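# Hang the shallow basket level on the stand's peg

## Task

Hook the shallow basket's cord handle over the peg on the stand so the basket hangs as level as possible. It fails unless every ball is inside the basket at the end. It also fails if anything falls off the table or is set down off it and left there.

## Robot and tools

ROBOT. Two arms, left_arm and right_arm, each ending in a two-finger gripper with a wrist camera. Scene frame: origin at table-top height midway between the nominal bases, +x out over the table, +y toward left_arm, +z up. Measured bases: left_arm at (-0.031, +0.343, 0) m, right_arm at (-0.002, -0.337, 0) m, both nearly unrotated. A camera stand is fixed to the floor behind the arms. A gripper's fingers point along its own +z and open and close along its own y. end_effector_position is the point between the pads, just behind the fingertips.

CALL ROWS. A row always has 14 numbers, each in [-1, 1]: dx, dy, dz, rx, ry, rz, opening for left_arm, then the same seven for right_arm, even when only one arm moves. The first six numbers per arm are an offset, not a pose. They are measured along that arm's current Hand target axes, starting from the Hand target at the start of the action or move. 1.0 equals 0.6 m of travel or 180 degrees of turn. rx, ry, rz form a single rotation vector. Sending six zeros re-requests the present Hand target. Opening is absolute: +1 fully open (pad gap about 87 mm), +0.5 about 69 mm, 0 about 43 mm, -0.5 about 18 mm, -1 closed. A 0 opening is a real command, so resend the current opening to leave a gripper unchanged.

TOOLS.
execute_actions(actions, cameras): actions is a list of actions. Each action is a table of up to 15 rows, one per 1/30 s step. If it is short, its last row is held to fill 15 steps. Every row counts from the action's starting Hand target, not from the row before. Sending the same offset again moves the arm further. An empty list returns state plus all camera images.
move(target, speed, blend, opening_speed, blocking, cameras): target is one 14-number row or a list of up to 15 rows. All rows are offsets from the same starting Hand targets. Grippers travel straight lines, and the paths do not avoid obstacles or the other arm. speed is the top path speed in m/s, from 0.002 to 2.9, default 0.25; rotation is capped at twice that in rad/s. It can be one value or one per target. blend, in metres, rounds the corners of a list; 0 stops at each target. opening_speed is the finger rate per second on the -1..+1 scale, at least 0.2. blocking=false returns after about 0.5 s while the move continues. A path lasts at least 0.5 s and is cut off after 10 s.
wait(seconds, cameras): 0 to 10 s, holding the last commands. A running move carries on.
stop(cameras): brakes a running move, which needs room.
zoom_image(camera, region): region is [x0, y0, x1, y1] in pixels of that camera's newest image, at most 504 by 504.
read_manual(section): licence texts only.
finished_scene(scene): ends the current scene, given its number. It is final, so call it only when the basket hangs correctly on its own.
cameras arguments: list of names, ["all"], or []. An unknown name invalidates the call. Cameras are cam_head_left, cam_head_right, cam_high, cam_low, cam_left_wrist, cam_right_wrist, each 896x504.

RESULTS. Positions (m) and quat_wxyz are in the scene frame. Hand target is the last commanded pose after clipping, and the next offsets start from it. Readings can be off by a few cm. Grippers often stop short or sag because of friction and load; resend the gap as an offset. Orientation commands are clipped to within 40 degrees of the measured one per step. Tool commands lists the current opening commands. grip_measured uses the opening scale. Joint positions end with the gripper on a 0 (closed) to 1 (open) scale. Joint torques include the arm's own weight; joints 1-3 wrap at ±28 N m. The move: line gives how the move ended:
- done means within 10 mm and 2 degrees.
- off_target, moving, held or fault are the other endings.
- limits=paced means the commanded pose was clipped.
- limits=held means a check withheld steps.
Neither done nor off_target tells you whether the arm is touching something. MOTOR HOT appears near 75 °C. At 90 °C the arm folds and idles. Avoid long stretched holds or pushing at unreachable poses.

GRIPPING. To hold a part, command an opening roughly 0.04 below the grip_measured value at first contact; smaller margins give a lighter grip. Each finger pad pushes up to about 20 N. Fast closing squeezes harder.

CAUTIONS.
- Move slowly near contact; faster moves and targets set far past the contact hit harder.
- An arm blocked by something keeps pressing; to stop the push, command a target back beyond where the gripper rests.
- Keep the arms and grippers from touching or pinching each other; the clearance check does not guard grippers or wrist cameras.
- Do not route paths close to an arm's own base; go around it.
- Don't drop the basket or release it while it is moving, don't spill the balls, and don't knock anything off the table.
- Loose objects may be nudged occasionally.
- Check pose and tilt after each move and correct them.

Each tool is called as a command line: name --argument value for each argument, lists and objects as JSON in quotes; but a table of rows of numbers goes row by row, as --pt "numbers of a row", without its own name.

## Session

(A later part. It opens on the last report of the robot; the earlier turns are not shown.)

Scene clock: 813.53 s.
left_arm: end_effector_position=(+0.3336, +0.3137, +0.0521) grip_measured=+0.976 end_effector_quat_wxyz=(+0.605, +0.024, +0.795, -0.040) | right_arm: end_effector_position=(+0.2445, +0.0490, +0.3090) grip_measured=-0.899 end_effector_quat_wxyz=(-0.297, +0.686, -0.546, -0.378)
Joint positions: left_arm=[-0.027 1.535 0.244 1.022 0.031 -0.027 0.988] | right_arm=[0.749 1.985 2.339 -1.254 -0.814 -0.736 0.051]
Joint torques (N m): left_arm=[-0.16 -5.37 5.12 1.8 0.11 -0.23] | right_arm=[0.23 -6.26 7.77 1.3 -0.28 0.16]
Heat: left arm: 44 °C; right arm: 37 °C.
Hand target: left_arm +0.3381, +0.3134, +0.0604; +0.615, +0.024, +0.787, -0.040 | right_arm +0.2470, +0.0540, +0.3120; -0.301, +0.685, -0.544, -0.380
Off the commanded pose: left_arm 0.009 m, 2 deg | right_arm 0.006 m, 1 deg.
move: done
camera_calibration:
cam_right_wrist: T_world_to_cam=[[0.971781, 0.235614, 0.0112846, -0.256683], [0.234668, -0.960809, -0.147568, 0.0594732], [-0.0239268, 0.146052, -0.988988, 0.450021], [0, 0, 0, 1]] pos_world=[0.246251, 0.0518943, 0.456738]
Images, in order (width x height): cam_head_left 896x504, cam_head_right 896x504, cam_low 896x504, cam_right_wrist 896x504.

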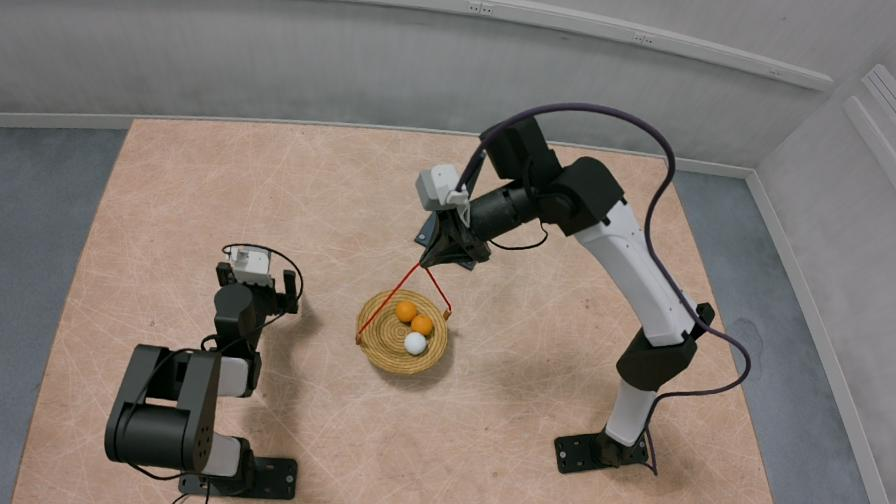

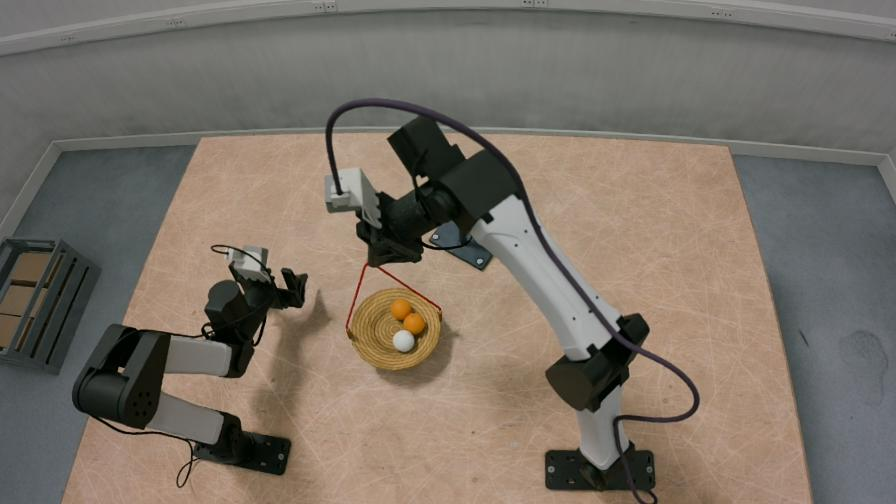

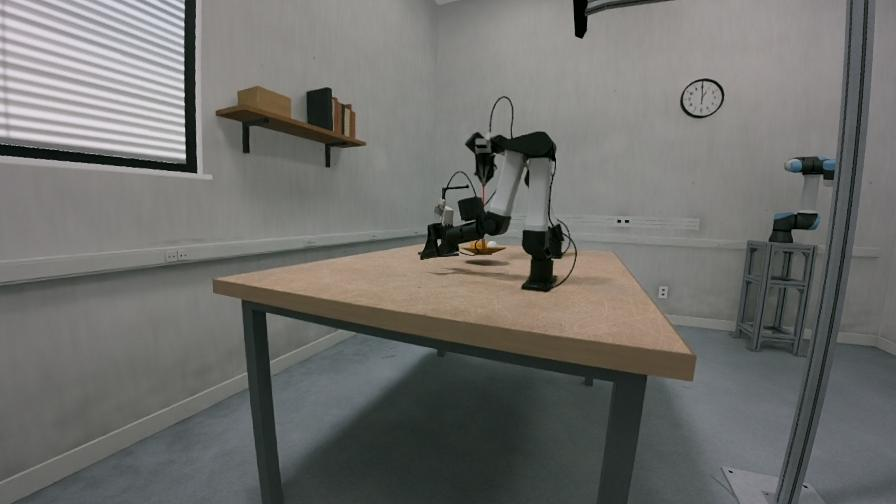

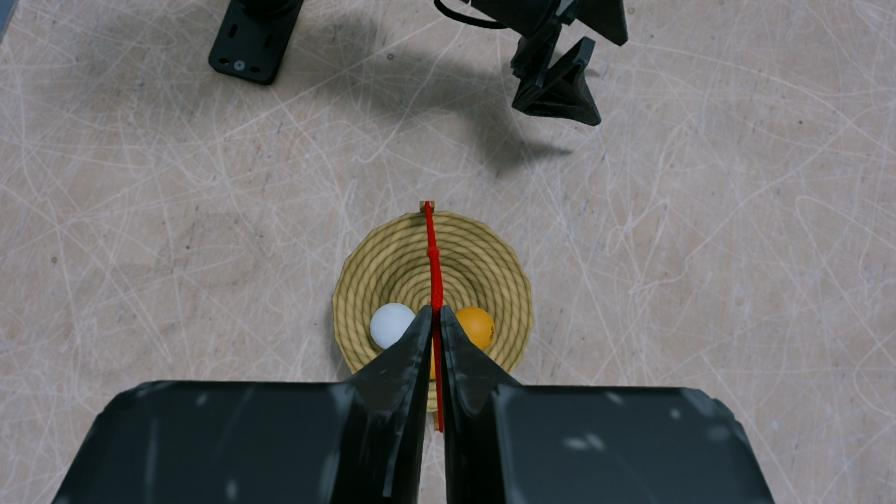

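move --target '[0,0,0,0,0,0,1, -0.07158,-0.02948,-0.04268,0.20416,-0.03183,0.11316,-1]' --speed 0.1 --cameras '["all"]'

Scene clock: 881.53 s.
left_arm: end_effector_position=(+0.3336, +0.3137, +0.0521) grip_measured=+0.976 end_effector_quat_wxyz=(+0.605, +0.024, +0.795, -0.040) | right_arm: end_effector_position=(+0.2683, +0.0611, +0.3340) grip_measured=-0.899 end_effector_quat_wxyz=(+0.424, -0.444, +0.747, +0.255)
Joint positions: left_arm=[-0.027 1.535 0.244 1.022 0.031 -0.027 0.988] | right_arm=[0.921 1.759 2.037 -0.818 -0.122 -0.067 0.051]
Joint torques (N m): left_arm=[-0.24 -5.38 5.05 1.8 0.05 -0.24] | right_arm=[0.59 -10.14 5.7 2.09 0.11 0.15]
Heat: left arm: 44 °C; right arm: 41 °C.
Hand target: left_arm +0.3381, +0.3134, +0.0604; +0.615, +0.024, +0.787, -0.040 | right_arm +0.2641, +0.0590, +0.3620; +0.456, -0.431, +0.731, +0.269
Off the commanded pose: left_arm 0.009 m, 2 deg | right_arm 0.028 m, 5 deg.
move: off_target (right_arm)
camera_calibration:
cam_left_wrist: T_world_to_cam=[[-0.109693, -0.992724, 0.0496612, 0.342334], [-0.905816, 0.0792696, -0.41619, 0.319207], [0.409226, -0.090637, -0.90792, 0.0817278], [0, 0, 0, 1]] pos_world=[0.293249, 0.321947, 0.190052]
cam_right_wrist: T_world_to_cam=[[0.882983, -0.469272, 0.0111665, -0.215951], [-0.460003, -0.86979, -0.178503, 0.260437], [0.0934792, 0.152479, -0.983876, 0.439924], [0, 0, 0, 1]] pos_world=[0.269359, 0.0581068, 0.481731]

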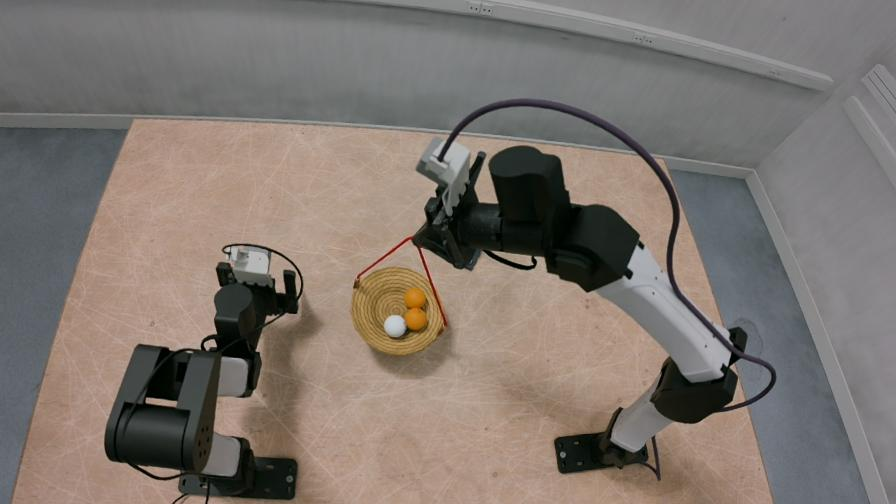

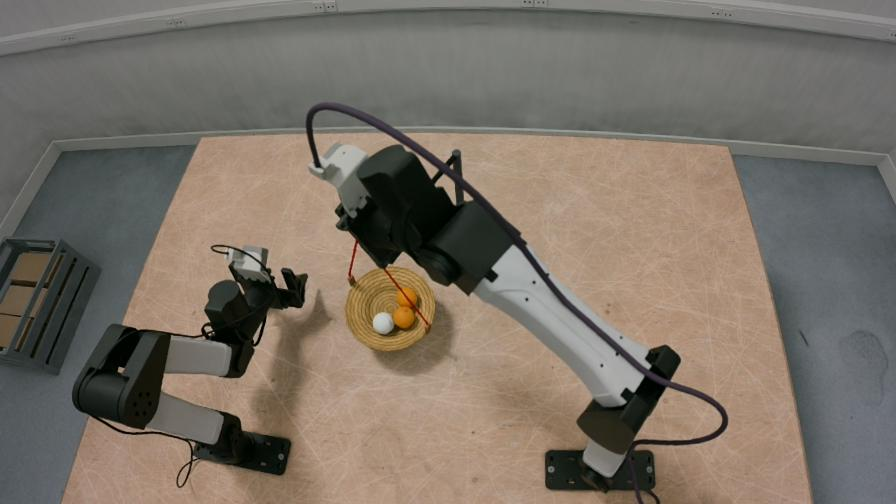

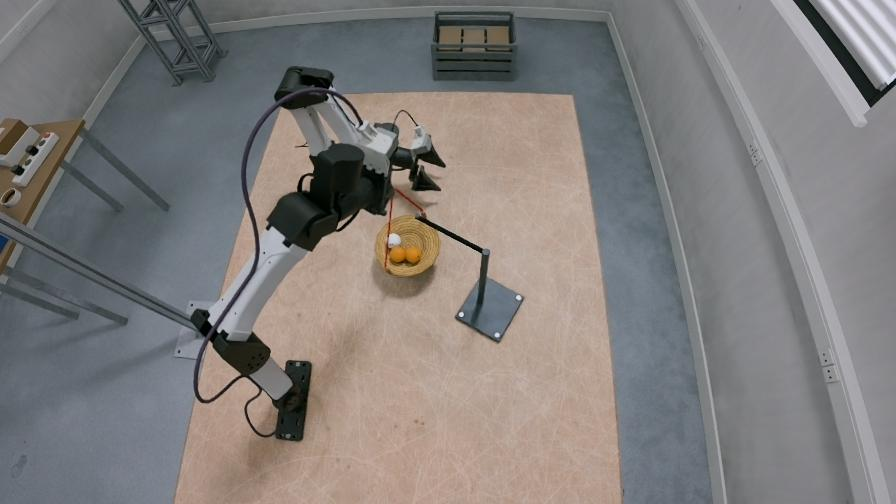

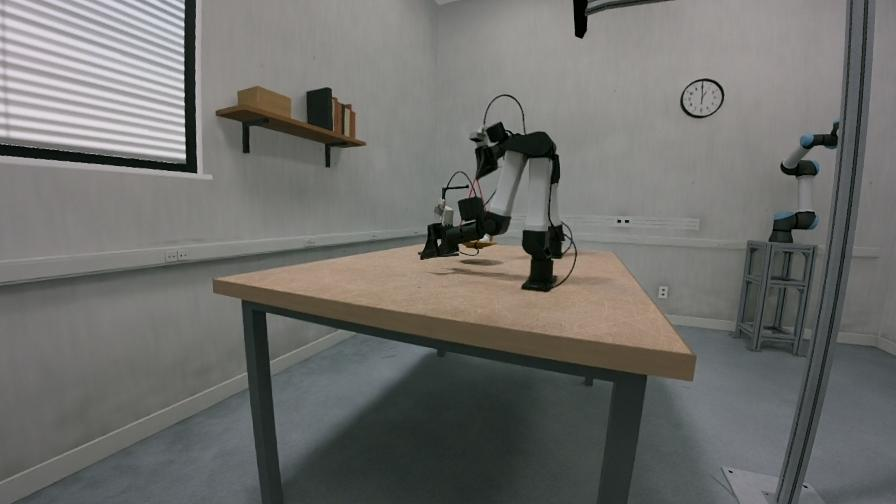

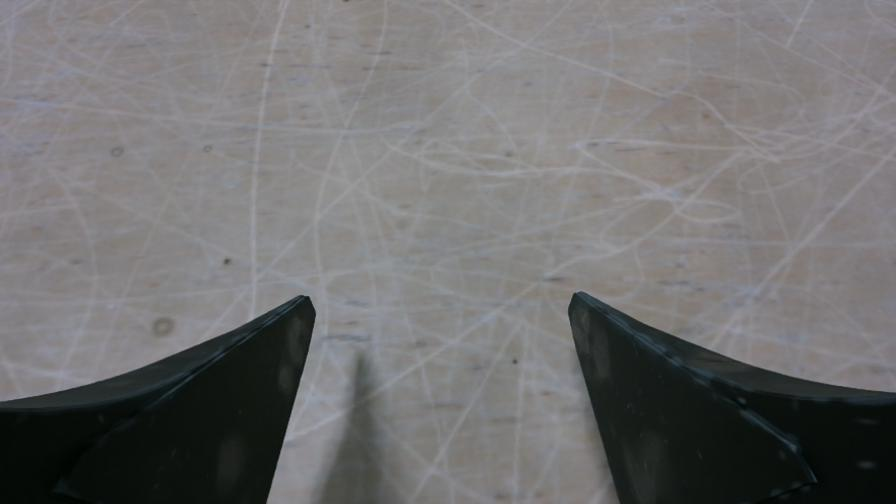

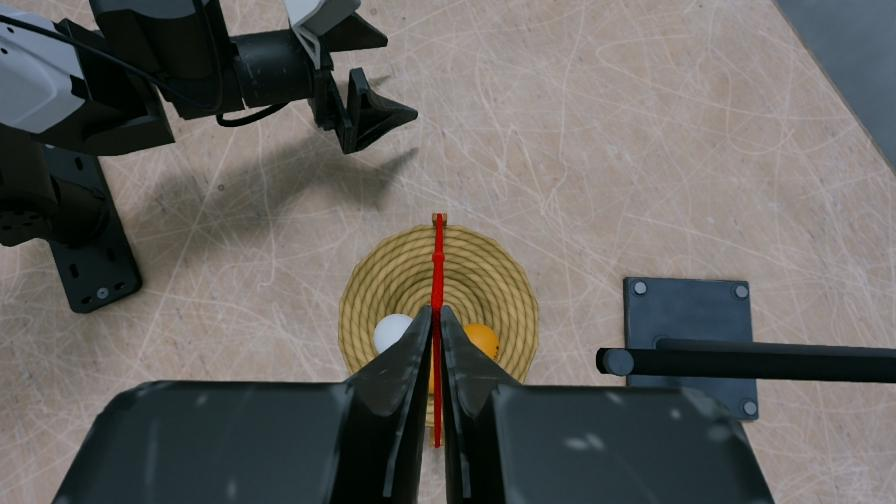

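zoom_image --camera "cam_right_wrist" --region '[560, 260, 896, 450]'

zoom_image --camera "cam_low" --region '[420, 90, 580, 280]'

zoom_image --camera "cam_high" --region '[330, 120, 530, 340]'

Scaled by 1.500 from the camera's 896x504 image, which has a finer 1280x720 frame.

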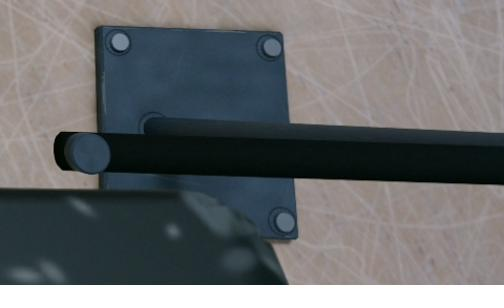

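Scaled by 2.653 from the camera's 896x504 image, which has a finer 1280x720 frame.

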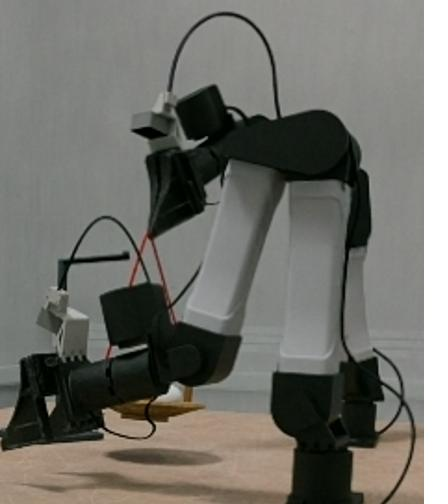

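Scaled by 2.291 from the camera's 896x504 image, which has a finer 1280x720 frame.

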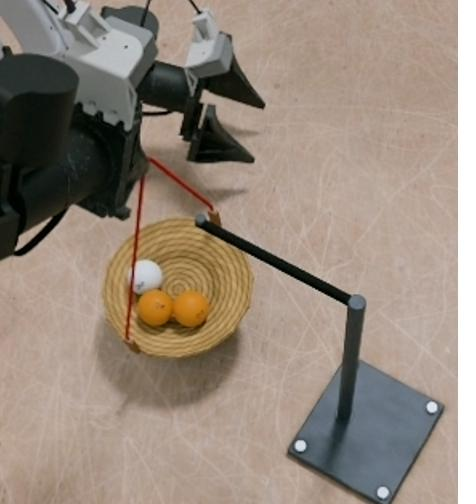

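move --target '[0,0,0,0,0,0,1, -0.0209,-0.00266,-0.0446,0,-0.02222,0,-1]' --speed 0.08 --cameras '["cam_right_wrist", "cam_low"]'

Scene clock: 946.53 s.
left_arm: end_effector_position=(+0.3336, +0.3137, +0.0521) grip_measured=+0.976 end_effector_quat_wxyz=(+0.605, +0.024, +0.795, -0.040) | right_arm: end_effector_position=(+0.2569, +0.0455, +0.3672) grip_measured=-0.899 end_effector_quat_wxyz=(+0.460, -0.434, +0.726, +0.270)
Joint positions: left_arm=[-0.027 1.535 0.244 1.022 0.031 -0.027 0.988] | right_arm=[0.921 1.657 1.987 -0.779 -0.121 -0.066 0.051]
Joint torques (N m): left_arm=[-0.2 -5.34 5.15 1.77 0.08 -0.23] | right_arm=[-0.76 -8.31 4.71 2.16 -0.05 0.19]
Heat: left arm: 44 °C; right arm: 48 °C.
Hand target: left_arm +0.3381, +0.3134, +0.0604; +0.615, +0.024, +0.787, -0.040 | right_arm +0.2566, +0.0420, +0.3849; +0.481, -0.421, +0.714, +0.284
Off the commanded pose: left_arm 0.009 m, 2 deg | right_arm 0.018 m, 4 deg.
move: off_target (right_arm)
camera_calibration:
cam_right_wrist: T_world_to_cam=[[0.881494, -0.471594, 0.0238198, -0.217759], [-0.449035, -0.852796, -0.266658, 0.276286], [0.146068, 0.224361, -0.963497, 0.451743], [0, 0, 0, 1]] pos_world=[0.250031, 0.0315679, 0.514114]
Images, in order (width x height): cam_low 896x504, cam_right_wrist 896x504.

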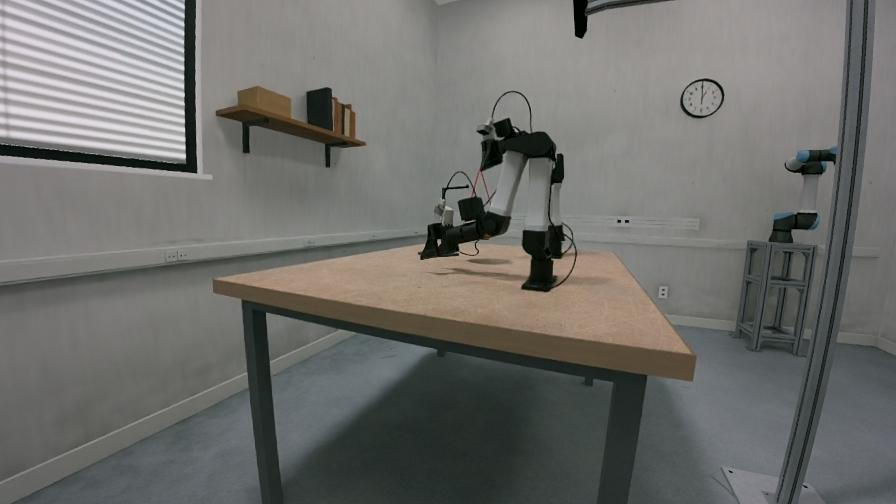

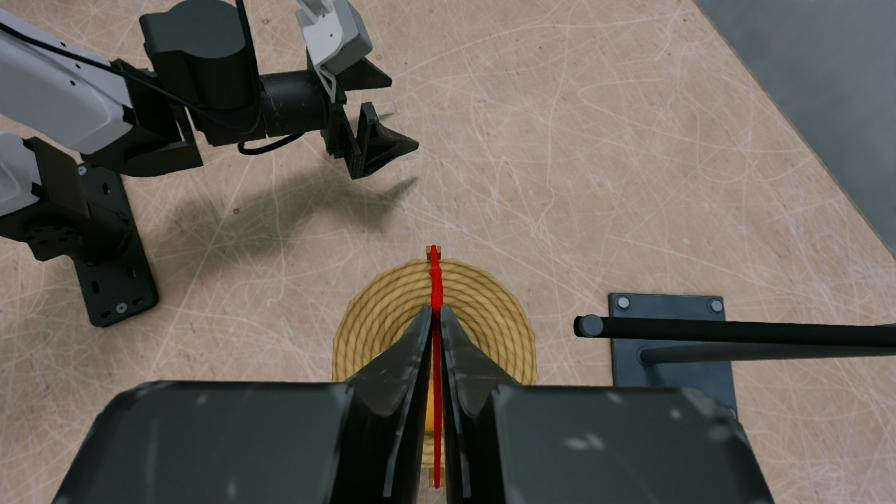

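move --target '[0,0,0,0,0,0,1, -0.00432,-0.09993,-0.00263,0,0,0,-1]' --speed 0.05 --cameras '["cam_right_wrist", "cam_high", "cam_head_left", "cam_head_right"]'

Scene clock: 994.17 s.
left_arm: end_effector_position=(+0.3336, +0.3137, +0.0521) grip_measured=+0.976 end_effector_quat_wxyz=(+0.605, +0.024, +0.795, -0.040) | right_arm: end_effector_position=(+0.3039, +0.0085, +0.3748) grip_measured=-0.899 end_effector_quat_wxyz=(+0.465, -0.417, +0.729, +0.278)
Joint positions: left_arm=[-0.027 1.535 0.244 1.022 0.031 -0.027 0.988] | right_arm=[0.736 1.673 2.025 -0.796 -0.28 -0.112 0.051]
Joint torques (N m): left_arm=[-0.21 -5.38 5.18 1.79 0.09 -0.27] | right_arm=[-0.59 -4.78 8.5 1.96 -0.16 -0.15]
Heat: left arm: 44 °C; right arm: 43 °C.
Hand target: left_arm +0.3381, +0.3134, +0.0604; +0.615, +0.024, +0.787, -0.040 | right_arm +0.3088, +0.0126, +0.3879; +0.481, -0.421, +0.715, +0.284
Off the commanded pose: left_arm 0.009 m, 2 deg | right_arm 0.015 m, 3 deg.
move: off_target (right_arm)
camera_calibration:
cam_right_wrist: T_world_to_cam=[[0.870501, -0.492166, -0.00055071, -0.264157], [-0.471657, -0.833906, -0.286601, 0.282063], [0.140596, 0.249746, -0.95805, 0.459897], [0, 0, 0, 1]] pos_world=[0.298326, -0.00965249, 0.521298]
Images, in order (width x height): cam_head_left 896x504, cam_head_right 896x504, cam_high 896x504, cam_right_wrist 896x504.

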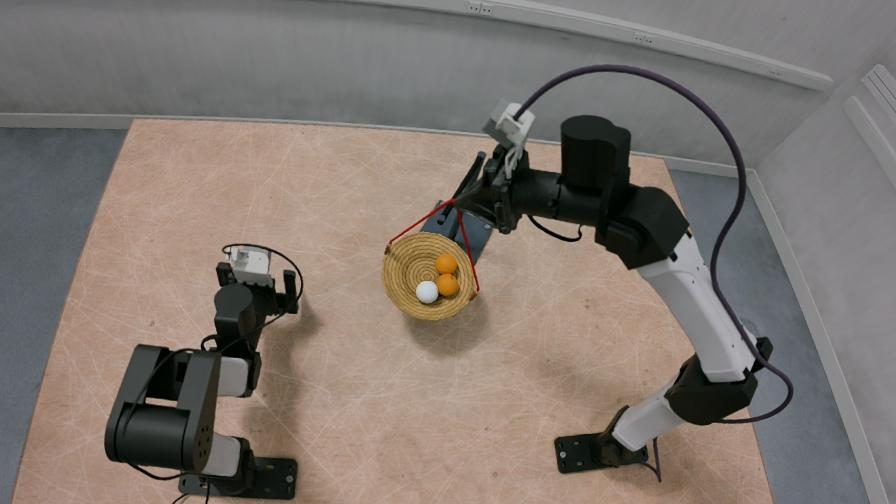

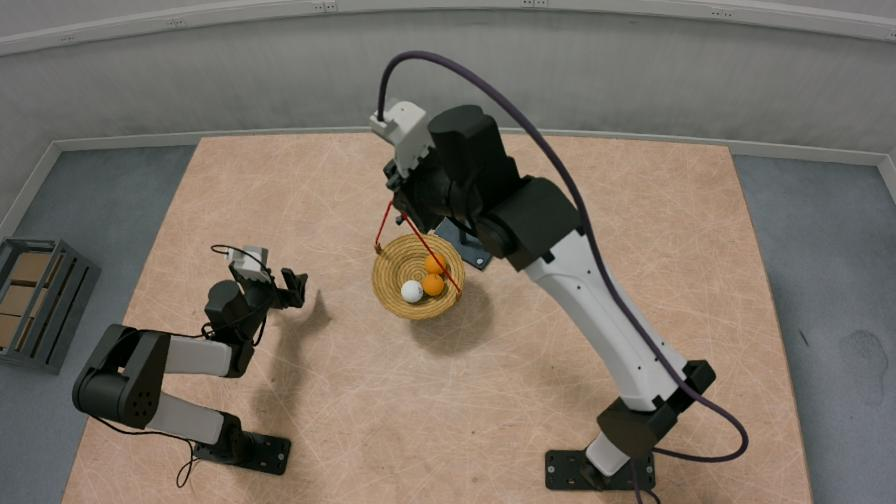

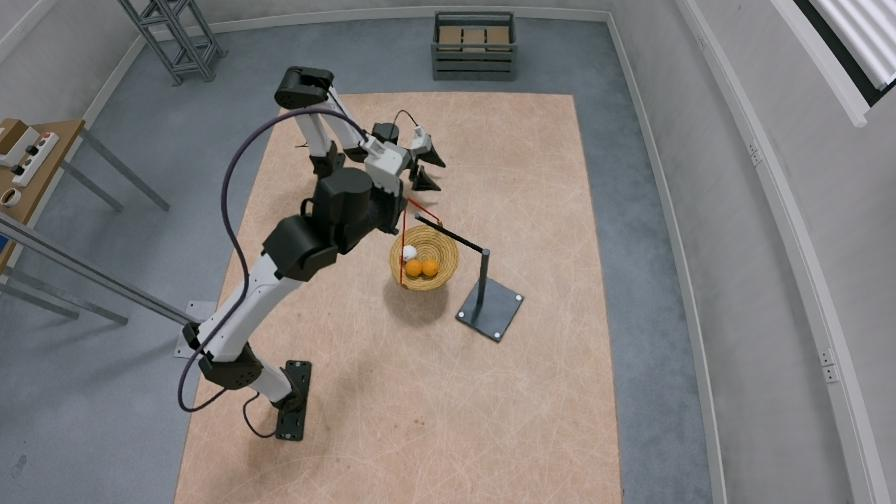

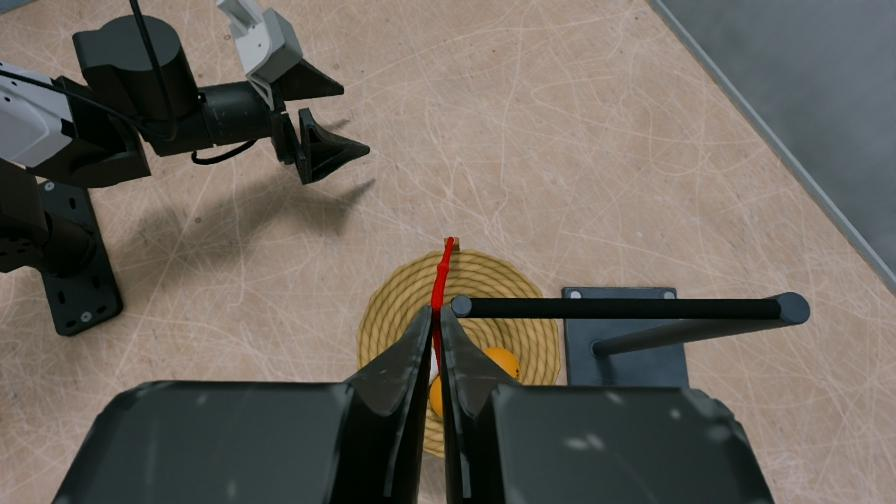

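move --target '[0,0,0,0,0,0,1, -0.00577,-0.09821,0.01383,0,0,0,-1]' --speed 0.05 --cameras '["all"]'

Scene clock: 1030.93 s.
left_arm: end_effector_position=(+0.3336, +0.3137, +0.0521) grip_measured=+0.976 end_effector_quat_wxyz=(+0.605, +0.024, +0.795, -0.040) | right_arm: end_effector_position=(+0.3594, -0.0113, +0.3778) grip_measured=-0.899 end_effector_quat_wxyz=(+0.467, -0.415, +0.728, +0.280)
Joint positions: left_arm=[-0.027 1.535 0.244 1.022 0.031 -0.027 0.988] | right_arm=[0.586 1.819 2.219 -0.86 -0.415 -0.175 0.051]
Joint torques (N m): left_arm=[-0.21 -5.31 5.15 1.79 0.07 -0.26] | right_arm=[-0.61 -5.52 8.21 1.87 -0.25 -0.13]
Heat: left arm: 44 °C; right arm: 40 °C.
Hand target: left_arm +0.3381, +0.3134, +0.0604; +0.615, +0.024, +0.787, -0.040 | right_arm +0.3647, -0.0081, +0.3880; +0.481, -0.421, +0.715, +0.284
Off the commanded pose: left_arm 0.009 m, 2 deg | right_arm 0.012 m, 2 deg.
move: off_target (right_arm)
camera_calibration:
cam_left_wrist: T_world_to_cam=[[-0.109693, -0.992724, 0.0496612, 0.342334], [-0.905816, 0.0792696, -0.41619, 0.319207], [0.409226, -0.090637, -0.90792, 0.0817278], [0, 0, 0, 1]] pos_world=[0.293249, 0.321947, 0.190052]
cam_right_wrist: T_world_to_cam=[[0.869902, -0.493213, -0.00352142, -0.320931], [-0.472433, -0.831159, -0.293227, 0.295422], [0.141697, 0.256742, -0.956036, 0.458873], [0, 0, 0, 1]] pos_world=[0.353725, -0.0305565, 0.524195]

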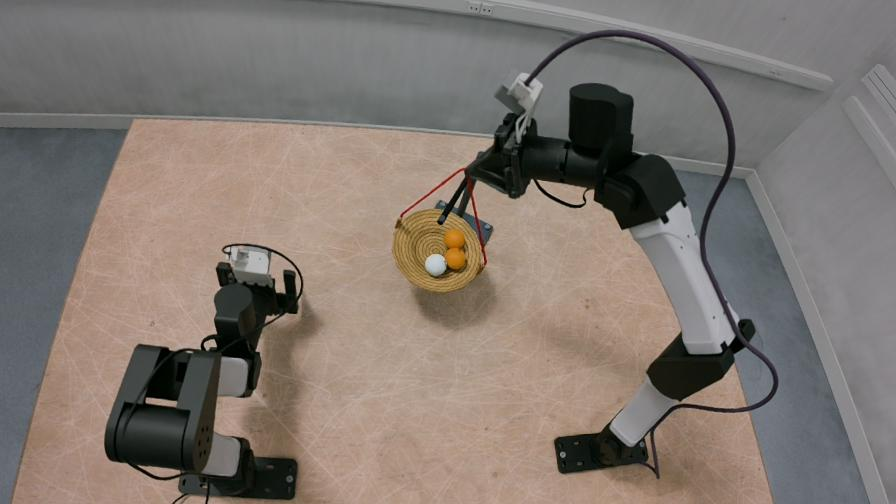

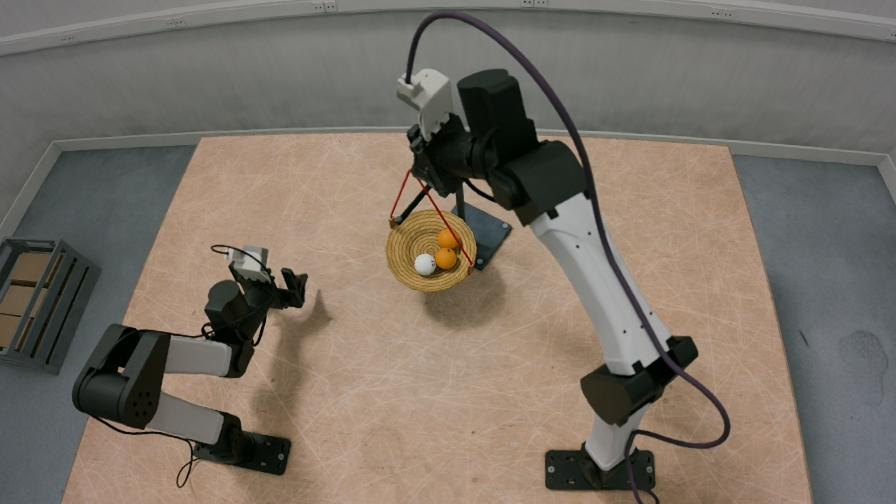

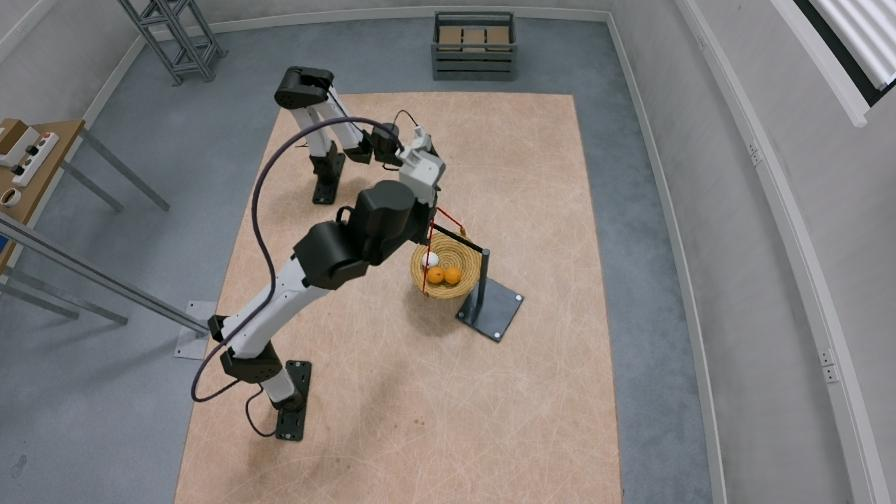

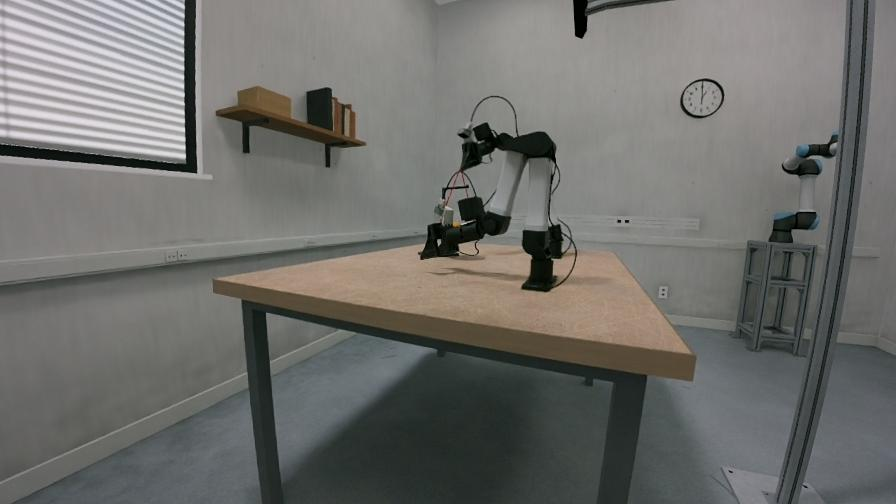

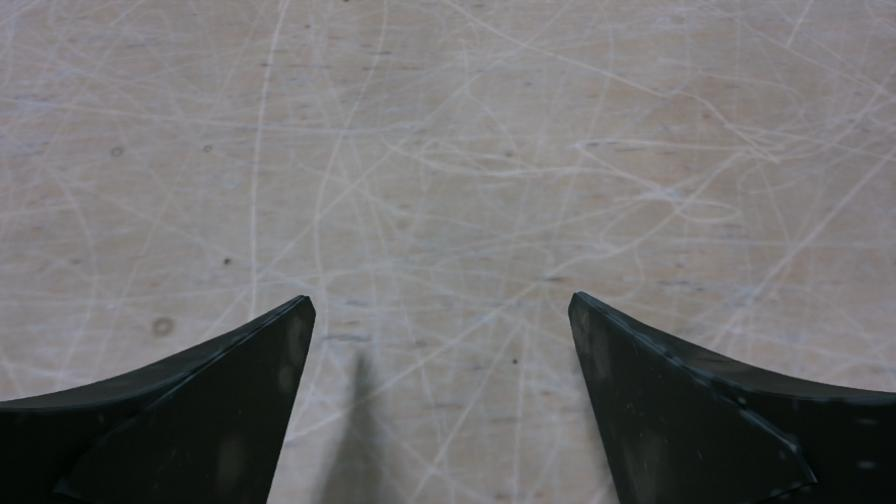

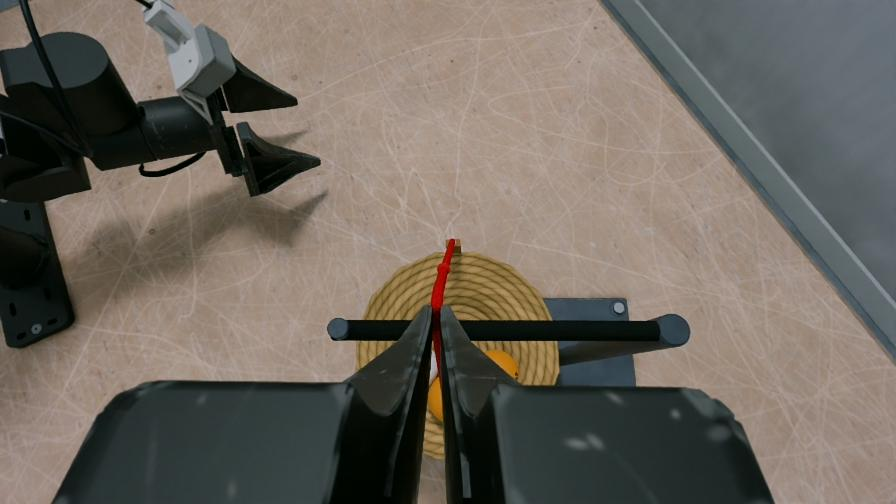

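zoom_image --camera "cam_high" --region '[380, 180, 540, 320]'

zoom_image --camera "cam_head_left" --region '[370, 140, 520, 310]'

zoom_image --camera "cam_head_right" --region '[370, 140, 520, 310]'

Scaled by 3.150 from the camera's 896x504 image, which has a finer 1280x720 frame.

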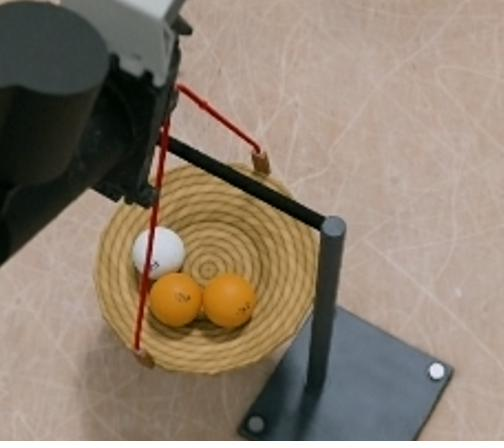

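Scaled by 2.965 from the camera's 896x504 image, which has a finer 1280x720 frame.

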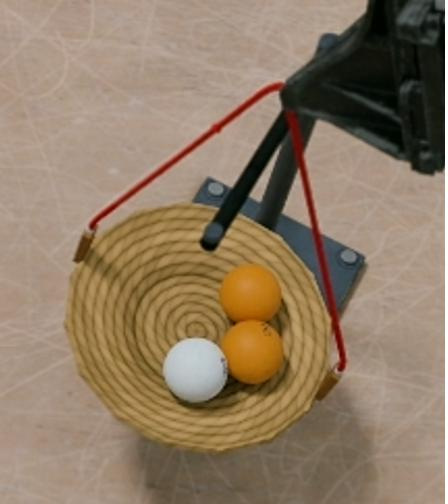

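Scaled by 2.965 from the camera's 896x504 image, which has a finer 1280x720 frame.

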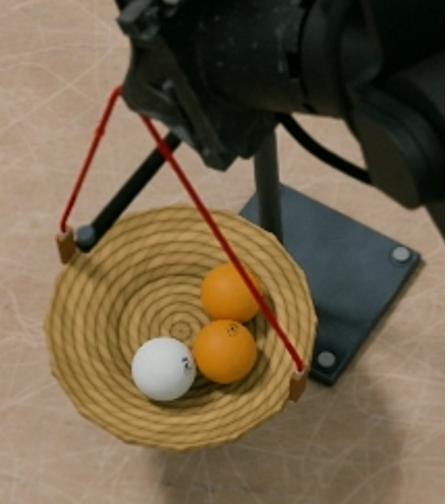

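zoom_image --camera "cam_right_wrist" --region '[310, 220, 700, 400]'

zoom_image --camera "cam_low" --region '[420, 120, 540, 270]'

Scaled by 1.292 from the camera's 896x504 image, which has a finer 1280x720 frame.

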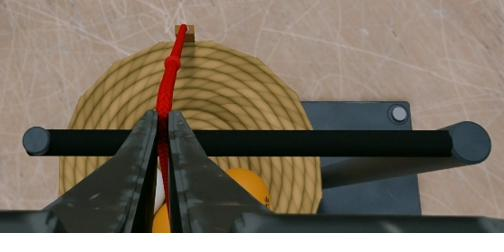

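Scaled by 3.360 from the camera's 896x504 image, which has a finer 1280x720 frame.

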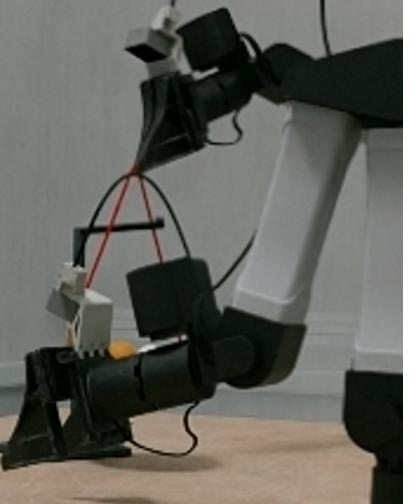

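move --target '[0,0,0,0,0,0,1, 0.06582,0,0.0373,0,0,0,-1]' --speed 0.05 --cameras '["cam_right_wrist", "cam_low", "cam_head_left", "cam_head_right"]'

zoom_image --camera "cam_low" --region '[420, 120, 540, 270]'

Scene clock: 1131.80 s.
left_arm: end_effector_position=(+0.3336, +0.3137, +0.0521) grip_measured=+0.976 end_effector_quat_wxyz=(+0.605, +0.024, +0.795, -0.040) | right_arm: end_effector_position=(+0.3717, -0.0025, +0.3236) grip_measured=-0.899 end_effector_quat_wxyz=(+0.456, -0.416, +0.735, +0.280)
Joint positions: left_arm=[-0.027 1.535 0.244 1.022 0.031 -0.027 0.988] | right_arm=[0.586 1.778 1.941 -0.651 -0.417 -0.176 0.051]
Joint torques (N m): left_arm=[-0.14 -5.3 5.12 1.81 0.09 -0.25] | right_arm=[0.12 -9.89 4.93 2.08 -0.15 -0.1]
Heat: left arm: 45 °C; right arm: 44 °C.
Hand target: left_arm +0.3381, +0.3134, +0.0604; +0.615, +0.024, +0.787, -0.040 | right_arm +0.3675, -0.0029, +0.3429; +0.481, -0.421, +0.714, +0.284
Off the commanded pose: left_arm 0.009 m, 2 deg | right_arm 0.020 m, 4 deg.
move: off_target (right_arm)
camera_calibration:
cam_right_wrist: T_world_to_cam=[[0.87077, -0.491455, -0.0151875, -0.324034], [-0.476795, -0.836445, -0.270234, 0.286706], [0.120104, 0.242553, -0.962675, 0.413162], [0, 0, 0, 1]] pos_world=[0.369237, -0.0196485, 0.470296]
Images, in order (width x height): cam_head_left 896x504, cam_head_right 896x504, cam_low 896x504, cam_right_wrist 896x504.

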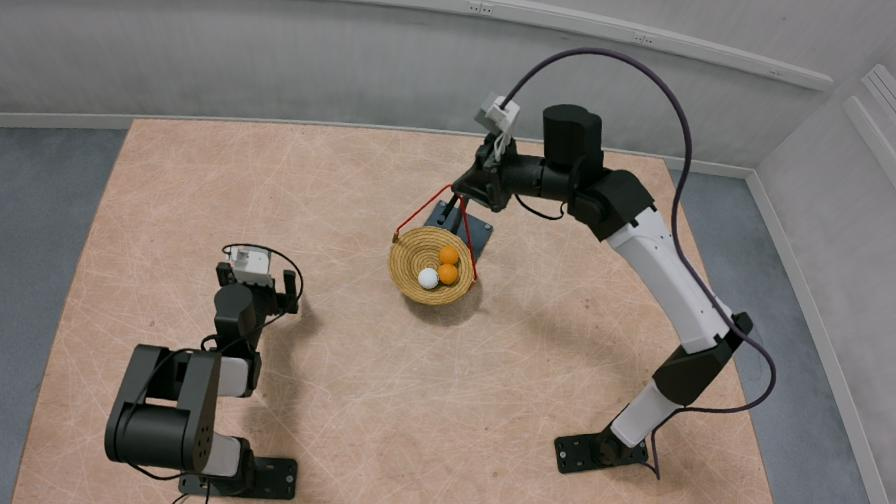

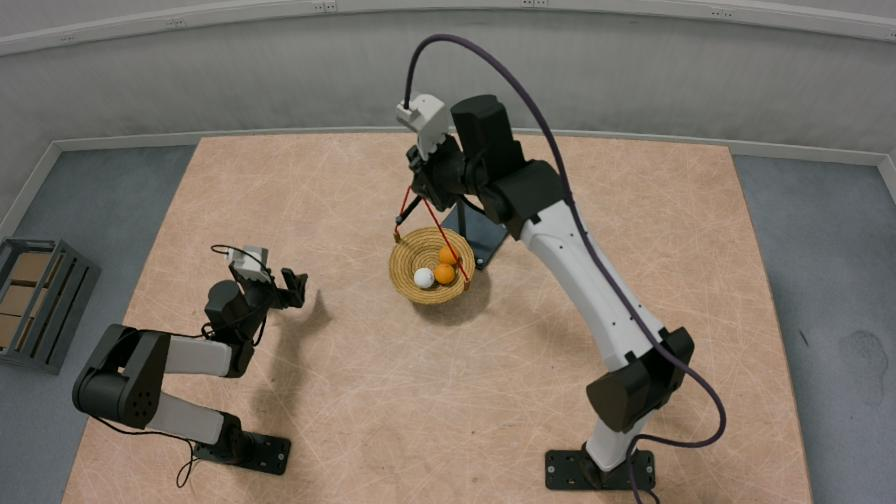

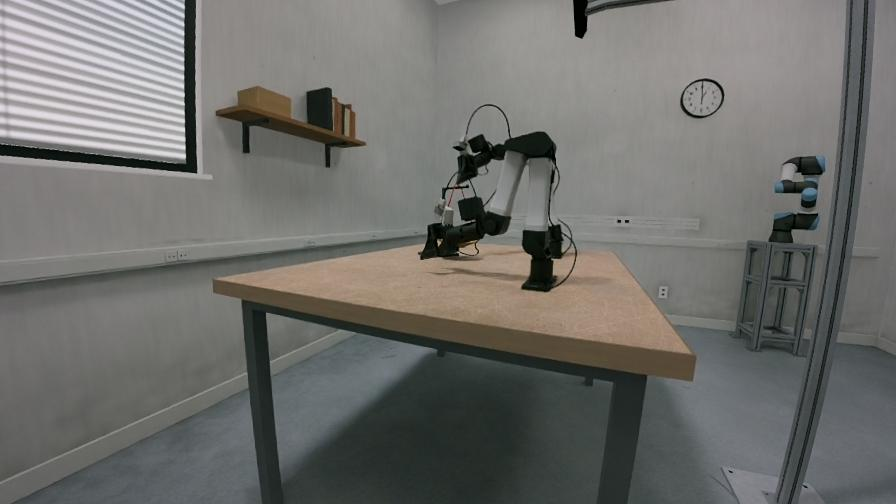

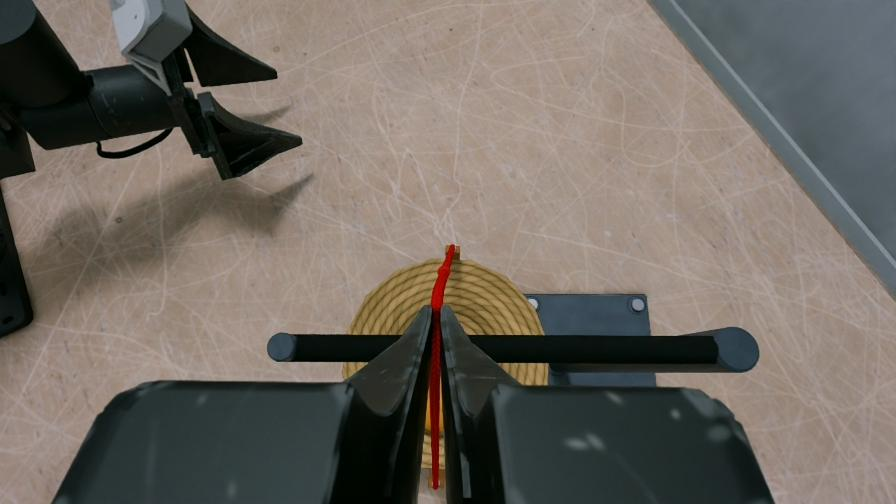

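Scaled by 3.360 from the camera's 896x504 image, which has a finer 1280x720 frame.

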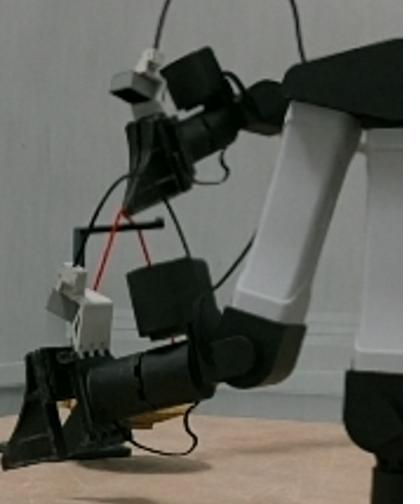

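zoom_image --camera "cam_head_left" --region '[380, 150, 510, 310]'

zoom_image --camera "cam_head_right" --region '[380, 150, 510, 310]'

zoom_image --camera "cam_right_wrist" --region '[260, 290, 520, 400]'

Scaled by 3.150 from the camera's 896x504 image, which has a finer 1280x720 frame.

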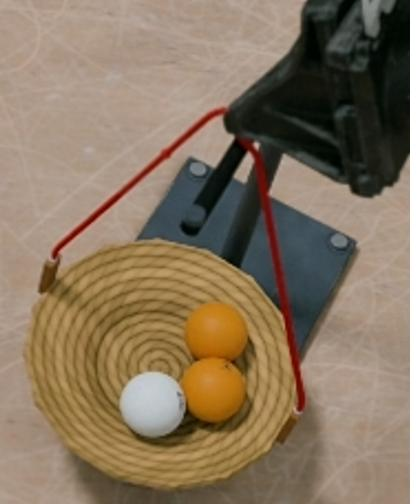

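Scaled by 3.150 from the camera's 896x504 image, which has a finer 1280x720 frame.

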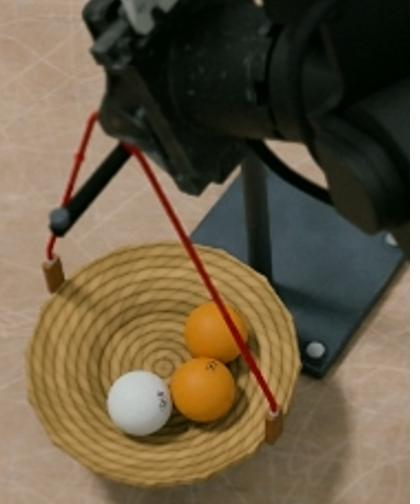

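Scaled by 1.938 from the camera's 896x504 image, which has a finer 1280x720 frame.

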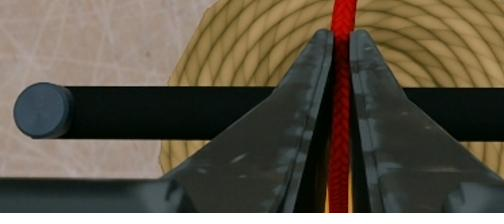

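move --target '[0,0,0,0,0,0,1, 0.00848,0,0.00792,0,0,0,-1]' --speed 0.03

Scene clock: 1231.63 s.
left_arm: end_effector_position=(+0.3336, +0.3137, +0.0521) grip_measured=+0.976 end_effector_quat_wxyz=(+0.605, +0.024, +0.795, -0.040) | right_arm: end_effector_position=(+0.3729, -0.0017, +0.3212) grip_measured=-0.899 end_effector_quat_wxyz=(+0.460, -0.416, +0.732, +0.280)
Joint positions: left_arm=[-0.027 1.535 0.244 1.022 0.031 -0.027 0.988] | right_arm=[0.586 1.77 1.912 -0.619 -0.417 -0.176 0.051]
Joint torques (N m): left_arm=[-0.18 -5.26 5 1.79 0.09 -0.23] | right_arm=[0.36 -9.4 4.85 2.04 -0.11 -0.07]
Heat: left arm: 45 °C; right arm: 49 °C.
Hand target: left_arm +0.3381, +0.3134, +0.0604; +0.615, +0.024, +0.787, -0.040 | right_arm +0.3688, -0.0007, +0.3366; +0.481, -0.421, +0.714, +0.284
Off the commanded pose: left_arm 0.009 m, 2 deg | right_arm 0.016 m, 3 deg.
move: off_target (right_arm)


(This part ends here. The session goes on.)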